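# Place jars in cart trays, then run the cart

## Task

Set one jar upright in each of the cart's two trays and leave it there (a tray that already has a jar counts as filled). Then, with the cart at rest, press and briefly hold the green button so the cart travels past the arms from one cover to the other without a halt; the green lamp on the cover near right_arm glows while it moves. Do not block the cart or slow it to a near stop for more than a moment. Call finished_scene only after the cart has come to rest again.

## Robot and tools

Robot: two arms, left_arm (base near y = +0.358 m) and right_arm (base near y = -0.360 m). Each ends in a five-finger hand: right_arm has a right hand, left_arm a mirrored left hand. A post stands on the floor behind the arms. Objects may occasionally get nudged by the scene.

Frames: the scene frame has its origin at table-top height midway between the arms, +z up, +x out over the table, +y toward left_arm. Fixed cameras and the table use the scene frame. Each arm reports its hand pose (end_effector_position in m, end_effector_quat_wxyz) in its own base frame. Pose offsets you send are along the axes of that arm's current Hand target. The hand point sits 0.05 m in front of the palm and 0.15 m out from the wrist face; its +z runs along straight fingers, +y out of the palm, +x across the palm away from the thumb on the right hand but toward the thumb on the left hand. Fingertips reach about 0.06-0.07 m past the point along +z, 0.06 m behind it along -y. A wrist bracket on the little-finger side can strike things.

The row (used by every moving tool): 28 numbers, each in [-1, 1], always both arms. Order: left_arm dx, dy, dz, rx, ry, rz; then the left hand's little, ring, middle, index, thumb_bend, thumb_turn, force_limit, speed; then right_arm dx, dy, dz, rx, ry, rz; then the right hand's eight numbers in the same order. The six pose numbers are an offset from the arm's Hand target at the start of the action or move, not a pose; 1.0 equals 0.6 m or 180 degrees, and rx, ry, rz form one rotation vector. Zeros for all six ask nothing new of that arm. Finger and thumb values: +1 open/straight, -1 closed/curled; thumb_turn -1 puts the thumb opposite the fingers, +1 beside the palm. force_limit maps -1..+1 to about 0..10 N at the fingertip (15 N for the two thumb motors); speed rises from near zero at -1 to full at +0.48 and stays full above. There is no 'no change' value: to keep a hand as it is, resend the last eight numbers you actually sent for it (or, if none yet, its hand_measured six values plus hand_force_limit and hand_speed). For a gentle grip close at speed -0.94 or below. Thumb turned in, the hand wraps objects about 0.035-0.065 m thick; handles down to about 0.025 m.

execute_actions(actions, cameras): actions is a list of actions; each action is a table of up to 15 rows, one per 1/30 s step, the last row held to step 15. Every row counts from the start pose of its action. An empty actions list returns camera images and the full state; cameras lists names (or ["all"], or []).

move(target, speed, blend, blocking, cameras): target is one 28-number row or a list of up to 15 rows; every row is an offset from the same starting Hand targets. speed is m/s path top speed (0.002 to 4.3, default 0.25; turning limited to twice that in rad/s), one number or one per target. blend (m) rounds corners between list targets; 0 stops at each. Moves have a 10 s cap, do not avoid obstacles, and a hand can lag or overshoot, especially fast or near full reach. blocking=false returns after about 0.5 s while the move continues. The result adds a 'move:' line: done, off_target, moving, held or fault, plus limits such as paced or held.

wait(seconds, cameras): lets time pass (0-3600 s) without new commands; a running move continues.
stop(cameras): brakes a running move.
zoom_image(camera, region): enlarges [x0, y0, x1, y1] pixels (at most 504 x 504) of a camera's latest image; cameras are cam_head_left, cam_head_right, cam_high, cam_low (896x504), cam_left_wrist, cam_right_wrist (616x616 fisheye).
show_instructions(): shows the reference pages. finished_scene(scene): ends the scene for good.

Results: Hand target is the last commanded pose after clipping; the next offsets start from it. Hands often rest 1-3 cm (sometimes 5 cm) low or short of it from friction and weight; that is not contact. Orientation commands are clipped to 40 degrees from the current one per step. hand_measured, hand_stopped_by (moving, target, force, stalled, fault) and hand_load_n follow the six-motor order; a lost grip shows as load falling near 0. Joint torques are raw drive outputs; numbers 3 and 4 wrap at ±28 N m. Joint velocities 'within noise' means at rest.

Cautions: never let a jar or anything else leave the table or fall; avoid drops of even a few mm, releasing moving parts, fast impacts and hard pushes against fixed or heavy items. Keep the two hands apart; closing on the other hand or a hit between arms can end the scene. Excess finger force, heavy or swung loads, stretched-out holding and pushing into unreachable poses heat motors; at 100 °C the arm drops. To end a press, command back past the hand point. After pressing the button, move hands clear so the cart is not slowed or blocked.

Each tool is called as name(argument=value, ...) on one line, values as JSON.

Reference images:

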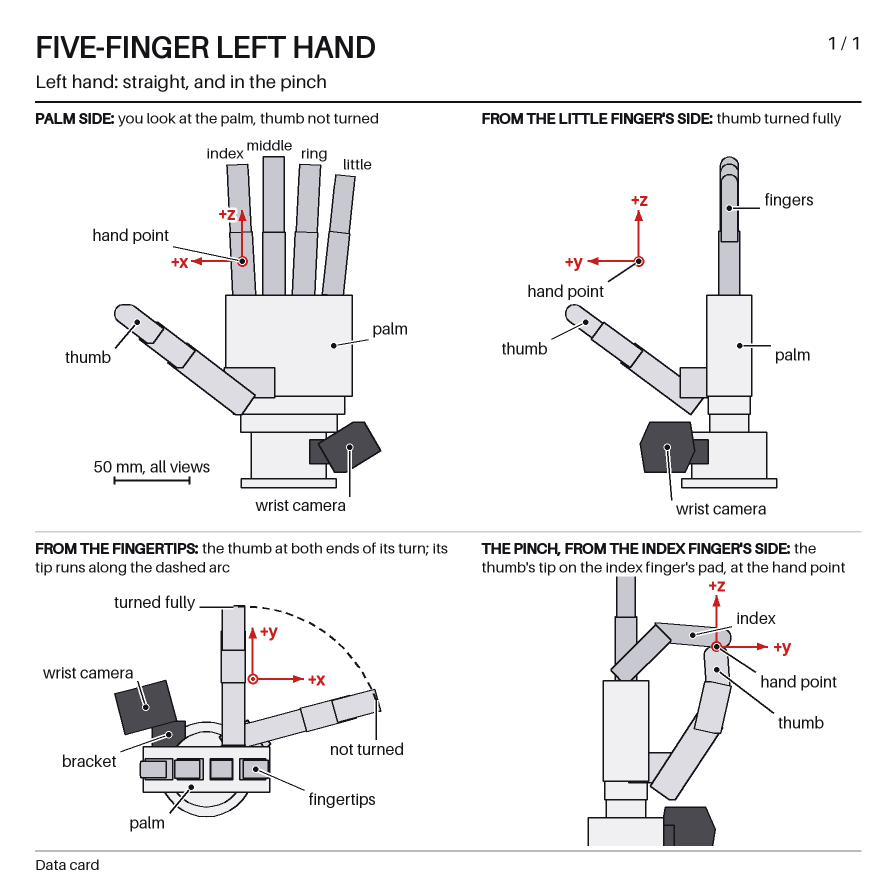

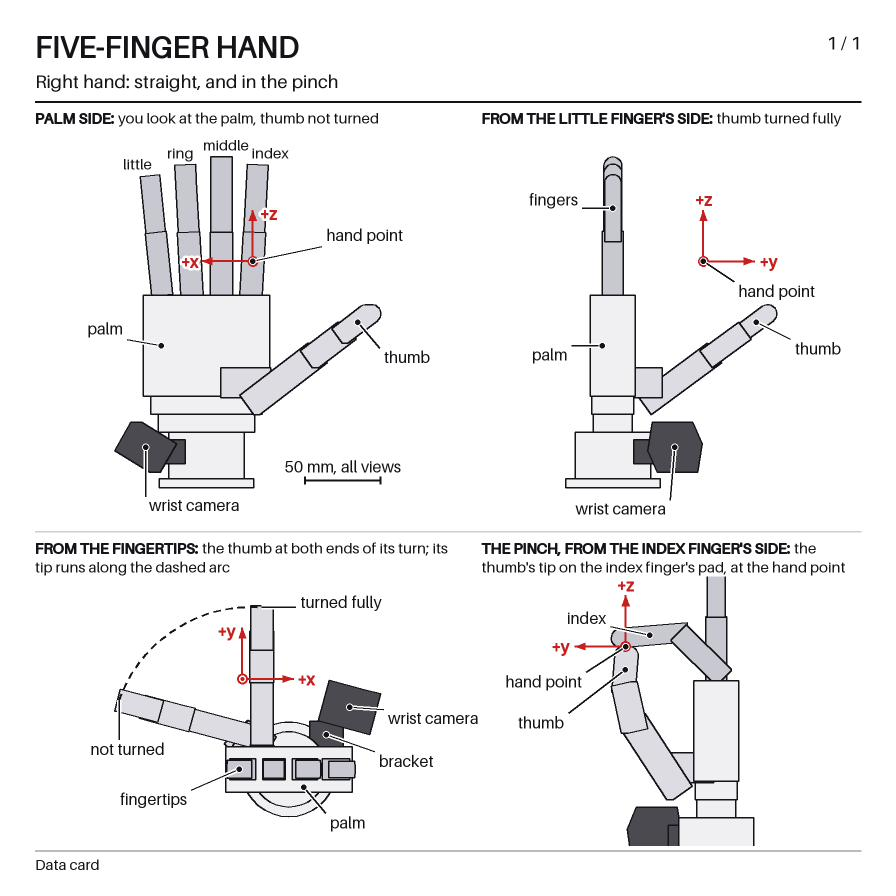

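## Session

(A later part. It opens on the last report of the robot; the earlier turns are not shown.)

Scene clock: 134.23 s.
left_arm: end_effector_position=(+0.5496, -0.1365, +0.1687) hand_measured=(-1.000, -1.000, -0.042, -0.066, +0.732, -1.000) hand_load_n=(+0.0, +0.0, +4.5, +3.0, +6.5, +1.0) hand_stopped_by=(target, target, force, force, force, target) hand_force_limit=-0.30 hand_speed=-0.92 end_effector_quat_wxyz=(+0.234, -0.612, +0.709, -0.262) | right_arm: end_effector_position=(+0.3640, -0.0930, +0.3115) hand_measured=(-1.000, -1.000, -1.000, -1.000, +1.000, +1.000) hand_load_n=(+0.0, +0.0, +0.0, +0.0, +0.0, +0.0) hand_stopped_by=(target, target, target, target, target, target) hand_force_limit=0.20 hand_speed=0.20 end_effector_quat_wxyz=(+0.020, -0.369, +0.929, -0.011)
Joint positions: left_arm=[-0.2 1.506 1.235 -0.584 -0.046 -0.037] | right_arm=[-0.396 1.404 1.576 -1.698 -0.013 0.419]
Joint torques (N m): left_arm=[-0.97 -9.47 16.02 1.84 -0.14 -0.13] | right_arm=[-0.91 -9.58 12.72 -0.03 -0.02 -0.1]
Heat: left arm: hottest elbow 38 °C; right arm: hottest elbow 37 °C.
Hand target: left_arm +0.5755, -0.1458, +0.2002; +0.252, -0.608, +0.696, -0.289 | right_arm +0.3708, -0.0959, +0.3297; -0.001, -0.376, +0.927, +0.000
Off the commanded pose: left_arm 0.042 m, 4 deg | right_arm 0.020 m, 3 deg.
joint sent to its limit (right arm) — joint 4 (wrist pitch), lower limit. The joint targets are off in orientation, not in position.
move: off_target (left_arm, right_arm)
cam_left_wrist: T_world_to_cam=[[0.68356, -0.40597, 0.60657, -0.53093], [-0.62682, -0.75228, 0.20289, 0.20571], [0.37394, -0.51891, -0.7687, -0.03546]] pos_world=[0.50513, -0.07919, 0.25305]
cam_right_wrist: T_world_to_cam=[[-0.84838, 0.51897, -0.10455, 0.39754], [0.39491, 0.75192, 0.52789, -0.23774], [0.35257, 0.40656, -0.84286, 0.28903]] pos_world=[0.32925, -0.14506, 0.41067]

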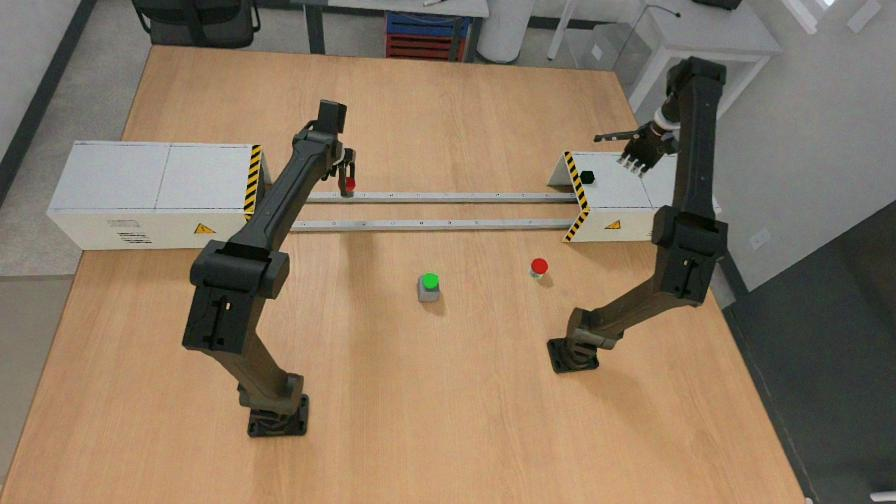

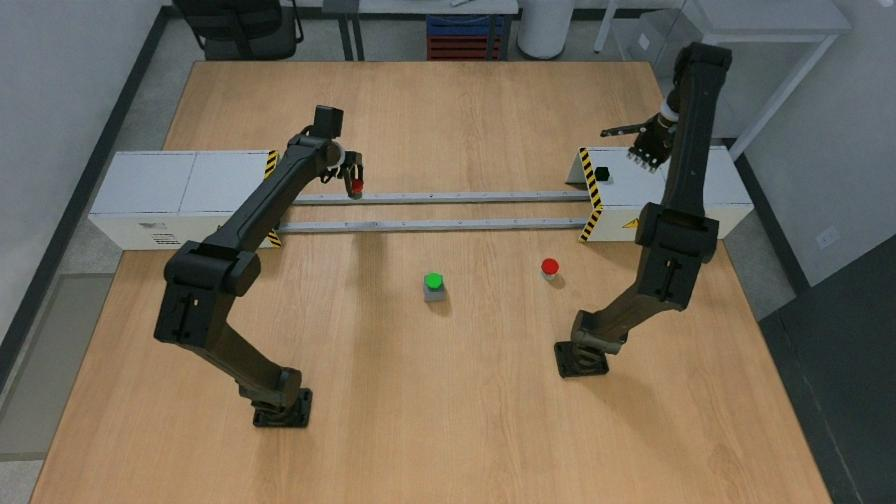

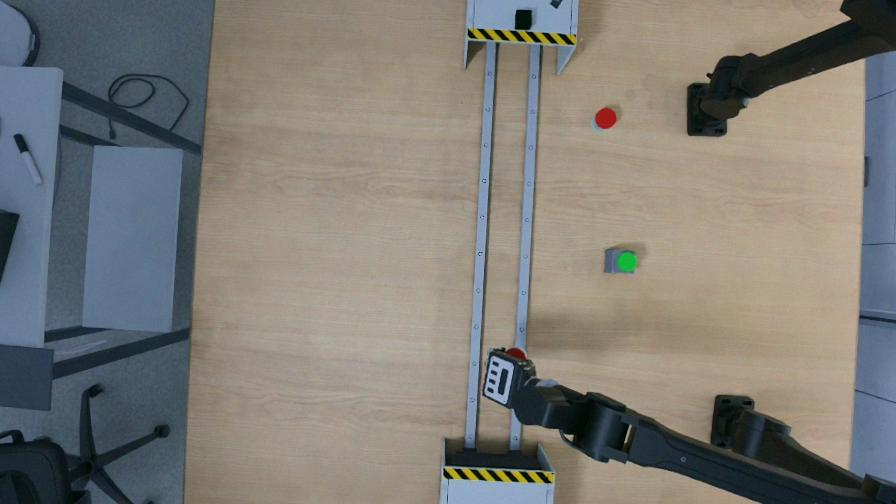

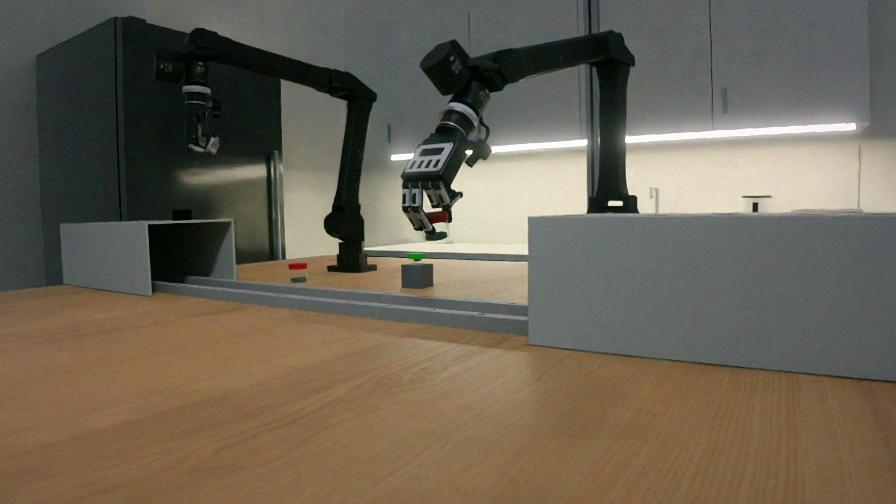

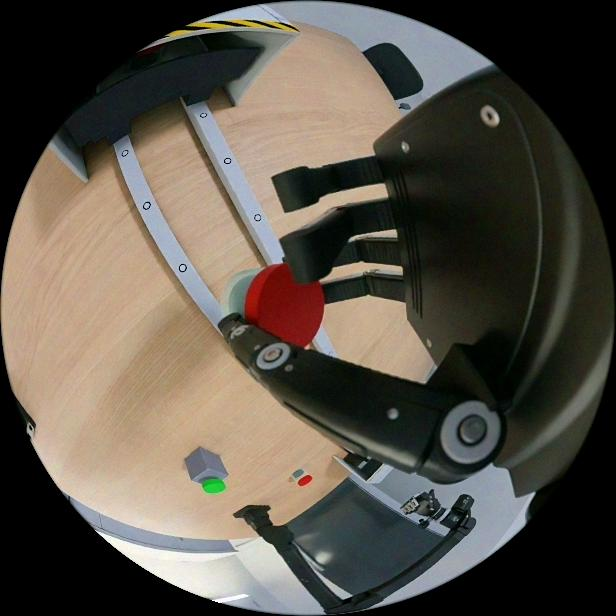

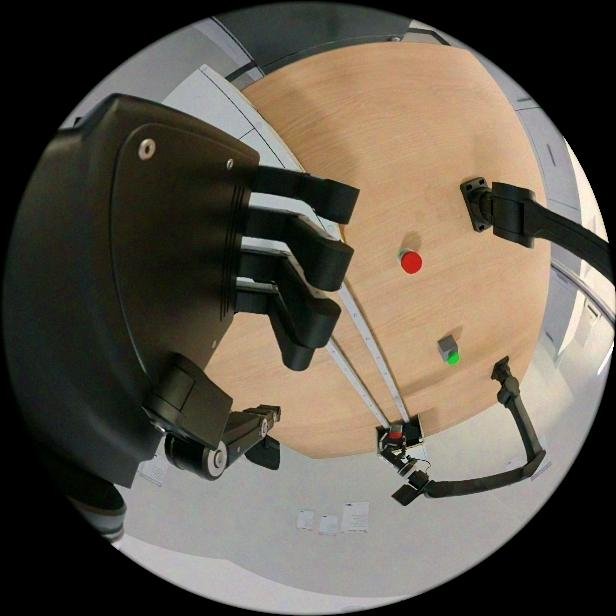

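move(target=[[-0.0036,-0.054,-0.0167,0.02,0,0,-1,-1,-0.3,-0.3,-0.2,-1,-0.3,-0.92,-0.281,0.4567,0.05,0,0,-0.35,-1,-1,-1,-1,1,1,0.2,0.2],[-0.0036,-0.054,-0.0167,0.02,0,0,-1,-1,-0.3,-0.3,-0.2,-1,-0.3,-0.92,-0.3055,0.7242,0.25,0,0,-0.541,-1,-1,-1,-1,1,1,0.2,0.2]], speed=0.3, blend=0.04, cameras=["all"])

zoom_image(camera="cam_high", region=[560, 200, 680, 320])

zoom_image(camera="cam_low", region=[360, 140, 500, 300])

Scene clock: 146.23 s.
left_arm: end_effector_position=(+0.5645, -0.1396, +0.1919) hand_measured=(-1.000, -1.000, -0.042, -0.066, +0.732, -1.000) hand_load_n=(+0.5, +0.0, +4.0, +3.0, +7.0, +0.5) hand_stopped_by=(target, target, force, force, force, target) hand_force_limit=-0.30 hand_speed=-0.92 end_effector_quat_wxyz=(+0.247, -0.607, +0.702, -0.279) | right_arm: end_effector_position=(+0.1991, +0.3434, +0.1833) hand_measured=(-1.000, -1.000, -1.000, -1.000, +1.000, +1.000) hand_load_n=(+0.0, +0.0, +0.0, +0.0, +0.0, +0.0) hand_stopped_by=(target, target, target, target, target, target) hand_force_limit=0.20 hand_speed=0.20 end_effector_quat_wxyz=(+0.002, +0.942, -0.335, -0.001)
Joint positions: left_arm=[-0.2 1.506 1.281 -0.584 -0.046 -0.037] | right_arm=[0.958 1.537 1.379 -1.416 -0.001 0.07]
Joint torques (N m): left_arm=[-0.67 -10.17 16.27 2.21 -0.13 -0.06] | right_arm=[-1.03 -11.58 7.73 0.69 0.03 -0.07]
Heat: left arm: hottest elbow 40 °C; right arm: hottest elbow 38 °C.
Hand target: left_arm +0.5914, -0.1458, +0.2302; +0.270, -0.600, +0.686, -0.311 | right_arm +0.1997, +0.3435, +0.1797; +0.000, +0.944, -0.330, +0.000
Off the commanded pose: left_arm 0.047 m, 5 deg | right_arm 0.004 m, 1 deg.
move: off_target (left_arm)
cam_left_wrist: T_world_to_cam=[[0.6556, -0.40033, 0.64026, -0.54637], [-0.63547, -0.7505, 0.18143, 0.21737], [0.40789, -0.52581, -0.74643, -0.04908]] pos_world=[0.51635, -0.0814, 0.27374]
cam_right_wrist: T_world_to_cam=[[-0.40374, -0.91294, -0.05947, 0.4127], [-0.796, 0.31849, 0.51474, -0.04469], [-0.45098, 0.25516, -0.85528, 0.2759]] pos_world=[0.25547, 0.3206, 0.28352]

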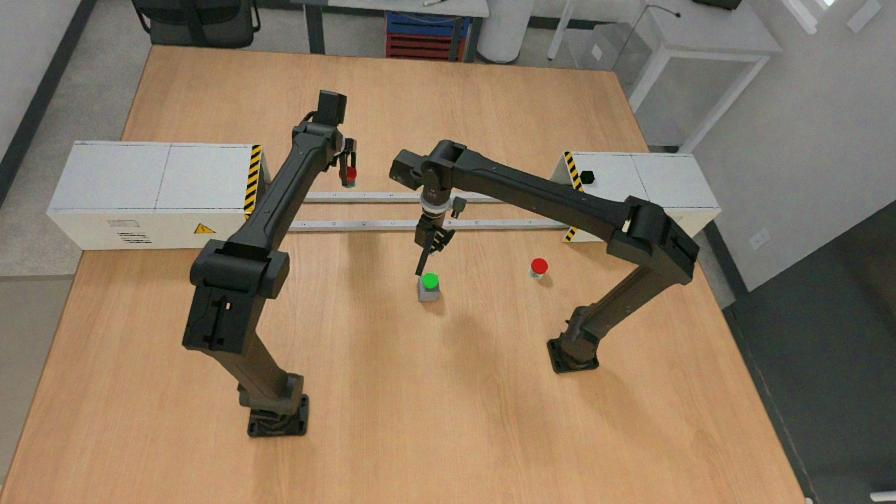

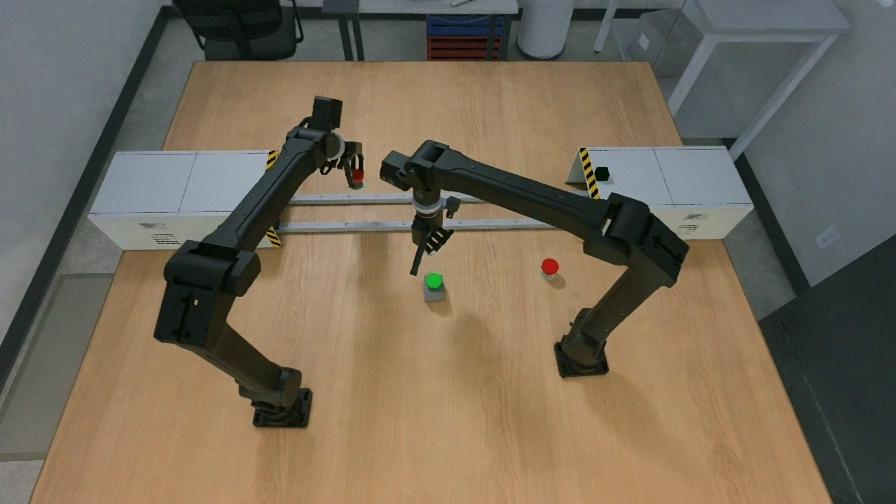

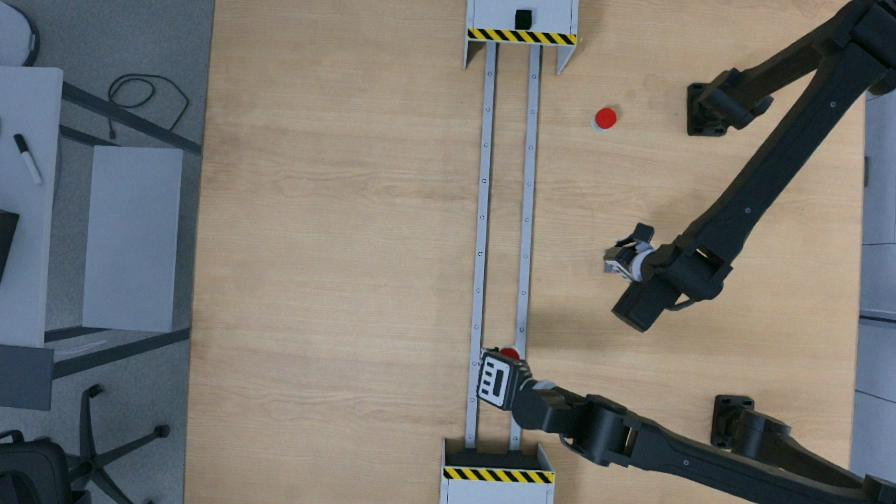

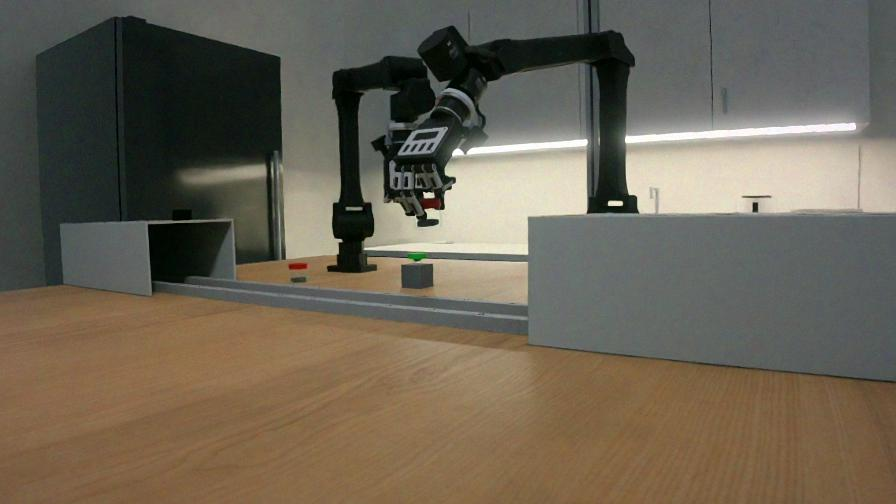

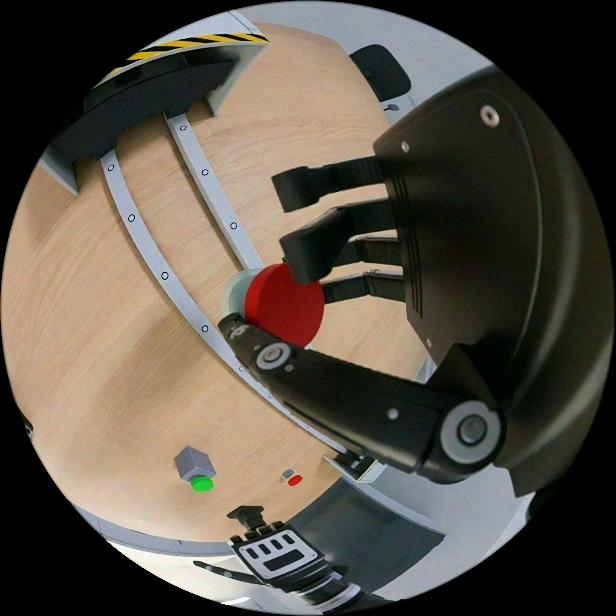

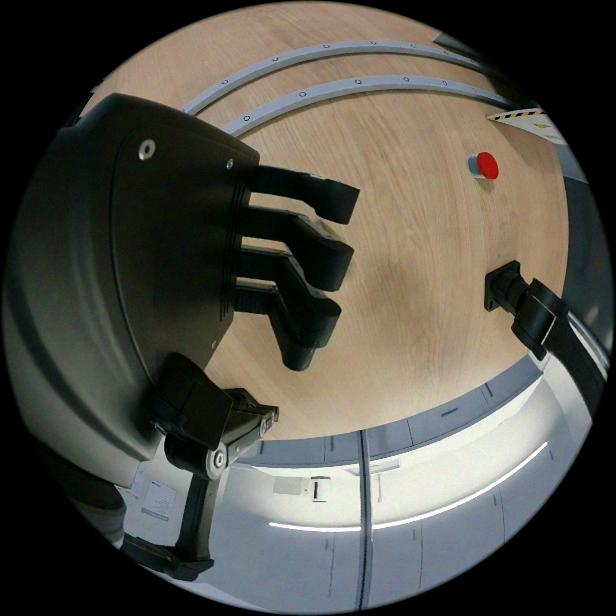

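Scaled by 4.200.

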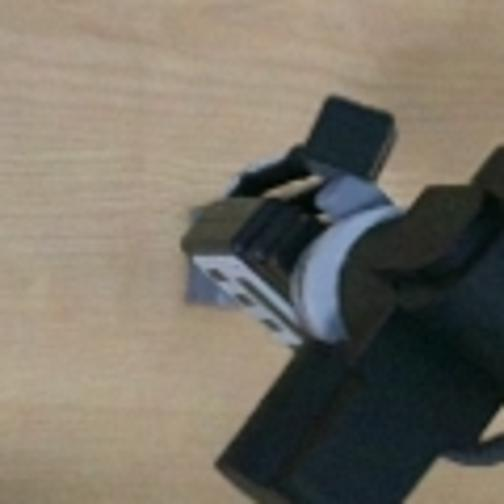

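Scaled by 3.150.

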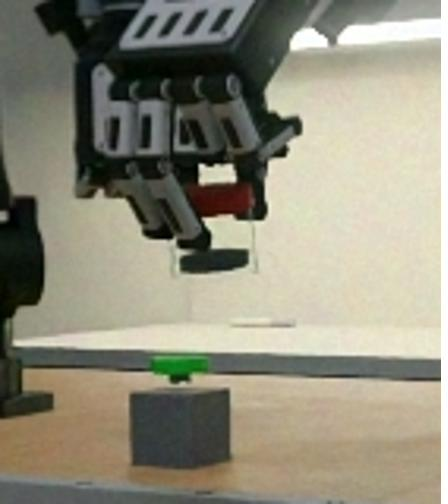

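zoom_image(camera="cam_head_left", region=[380, 190, 500, 310])

zoom_image(camera="cam_head_right", region=[380, 190, 500, 310])

zoom_image(camera="cam_left_wrist", region=[150, 420, 350, 616])

Scaled by 4.200.

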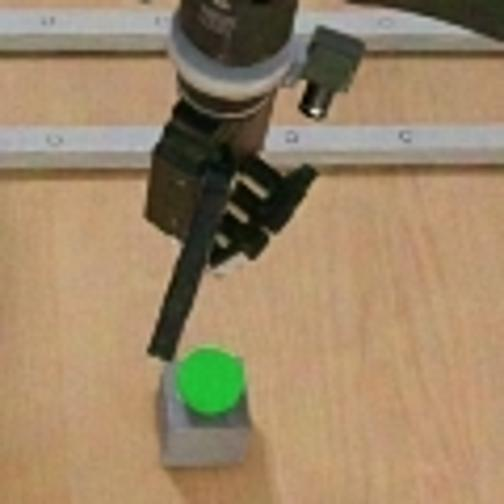

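Scaled by 4.200.

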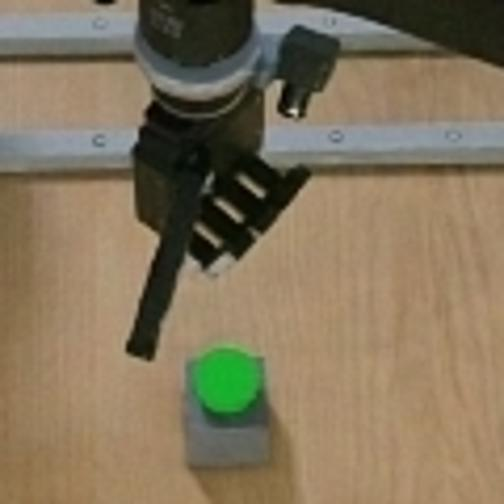

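Scaled by 2.520 from the camera's image (finer frame: 880x880).

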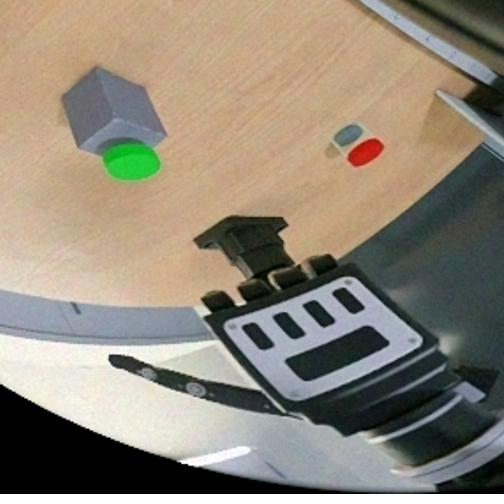

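move(target=[0,0,0,0,0,0,-1,-1,-0.3,-0.3,-0.2,-1,-0.3,-0.92,-0.04,0.0275,0.1133,0,0,0,-1,-1,-1,-1,1,1,0.2,0.2], speed=0.12, cameras=["cam_head_left","cam_head_right","cam_low","cam_left_wrist"])

zoom_image(camera="cam_head_left", region=[380, 210, 500, 330])

zoom_image(camera="cam_head_right", region=[380, 210, 500, 330])

zoom_image(camera="cam_low", region=[360, 160, 500, 300])

zoom_image(camera="cam_left_wrist", region=[150, 420, 350, 616])

Scene clock: 152.50 s.
left_arm: end_effector_position=(+0.5645, -0.1396, +0.1919) hand_measured=(-1.000, -1.000, -0.042, -0.066, +0.732, -1.000) hand_load_n=(+0.0, +0.0, +4.0, +3.5, +7.0, +0.5) hand_stopped_by=(target, target, force, force, force, target) hand_force_limit=-0.30 hand_speed=-0.92 end_effector_quat_wxyz=(+0.247, -0.607, +0.702, -0.279) | right_arm: end_effector_position=(+0.1749, +0.3428, +0.1178) hand_measured=(-1.000, -1.000, -1.000, -1.000, +1.000, +1.000) hand_load_n=(+0.0, +0.0, +0.0, +0.0, +0.0, +0.0) hand_stopped_by=(target, target, target, target, target, target) hand_force_limit=0.20 hand_speed=0.20 end_effector_quat_wxyz=(-0.002, +0.944, -0.330, +0.000)
Joint positions: left_arm=[-0.2 1.506 1.281 -0.584 -0.046 -0.037] | right_arm=[1.004 1.539 1.206 -1.234 -0.001 0.105]
Joint torques (N m): left_arm=[-0.62 -10.23 16.27 2.29 -0.12 -0.06] | right_arm=[-0.32 -10.64 7.34 0.75 0.02 0.1]
Heat: left arm: hottest elbow 41 °C; right arm: hottest elbow 37 °C.
Hand target: left_arm +0.5914, -0.1458, +0.2302; +0.270, -0.600, +0.686, -0.311 | right_arm +0.1706, +0.3454, +0.1117; +0.000, +0.944, -0.330, +0.000
Off the commanded pose: left_arm 0.047 m, 5 deg | right_arm 0.008 m, 0 deg.
move: done
cam_left_wrist: T_world_to_cam=[[0.6556, -0.40033, 0.64026, -0.54637], [-0.63547, -0.7505, 0.18143, 0.21737], [0.40789, -0.52581, -0.74643, -0.04908]] pos_world=[0.51635, -0.0814, 0.27374]

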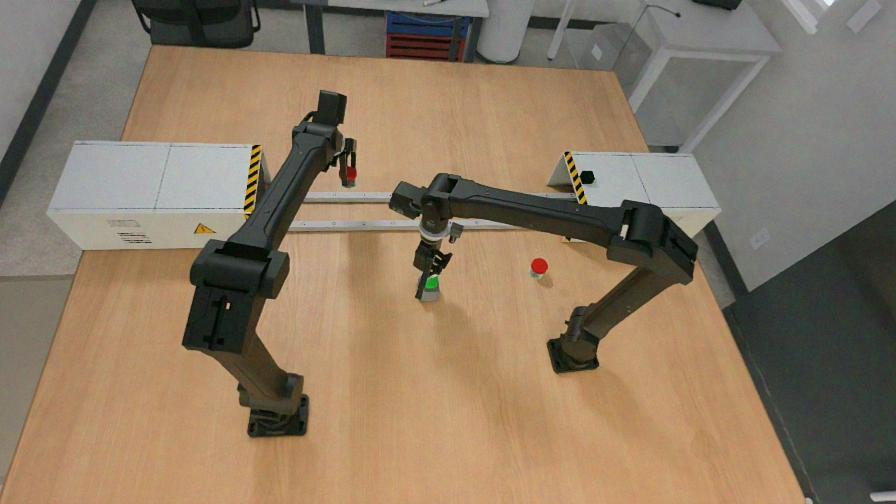

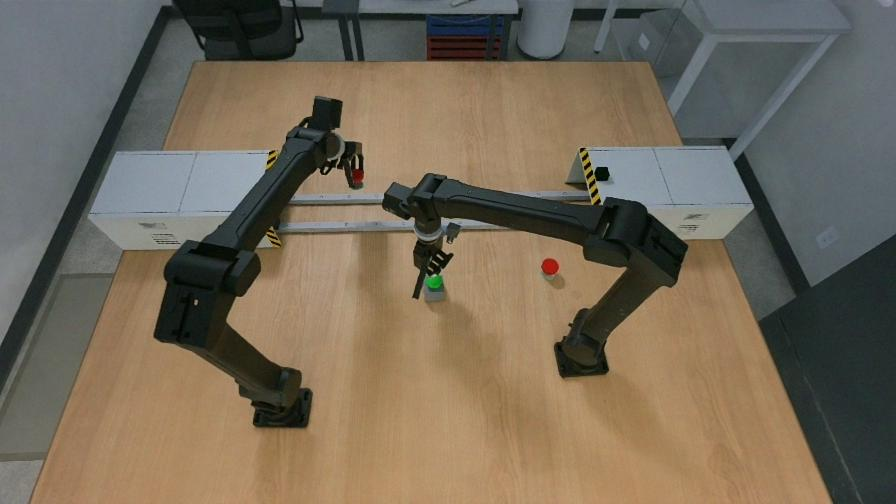

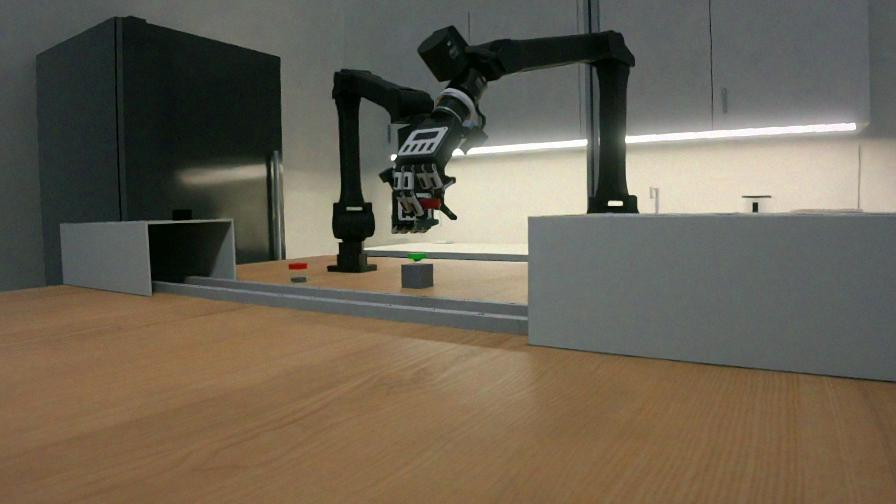

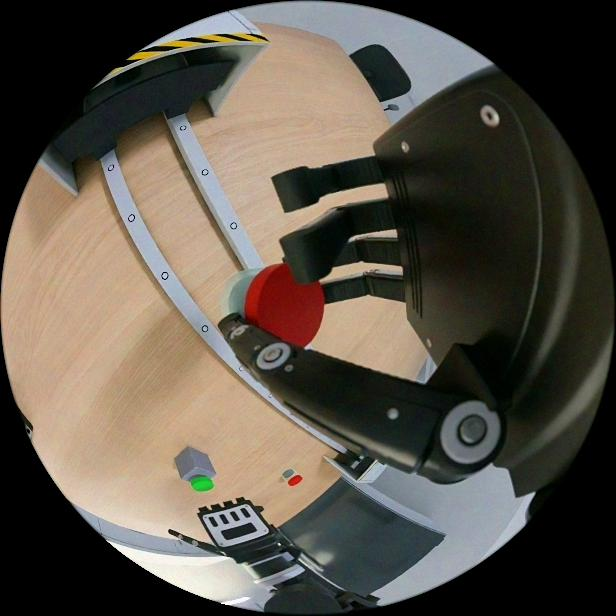

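Scaled by 4.200.

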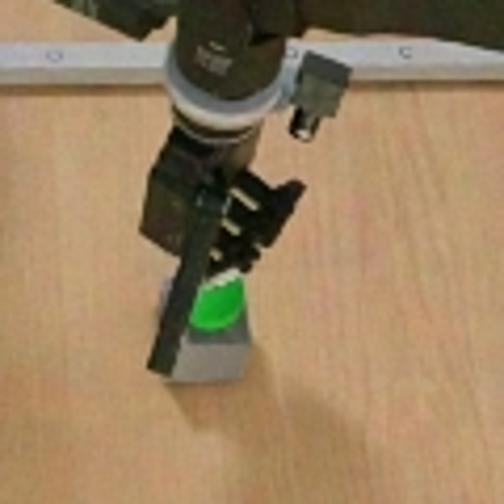

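Scaled by 4.200.

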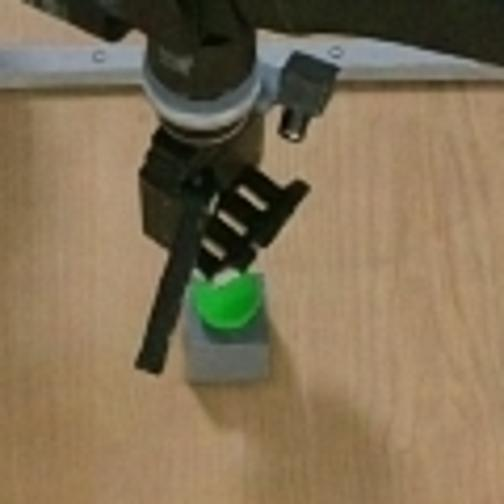

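Scaled by 3.600.

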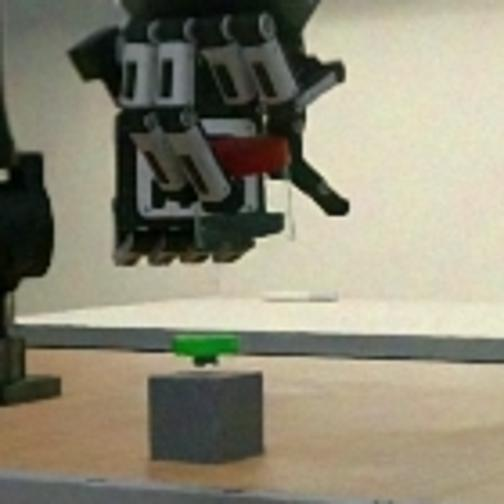

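Scaled by 2.520 from the camera's image (finer frame: 880x880).

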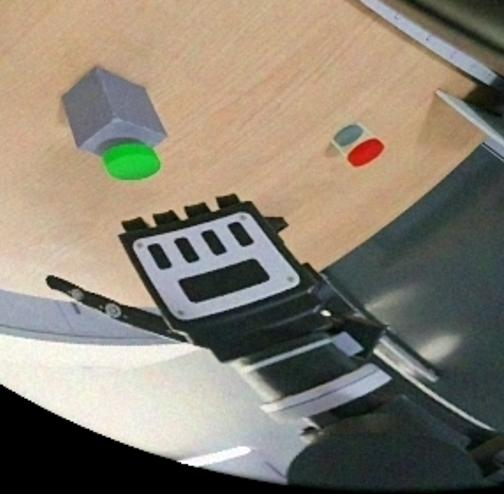

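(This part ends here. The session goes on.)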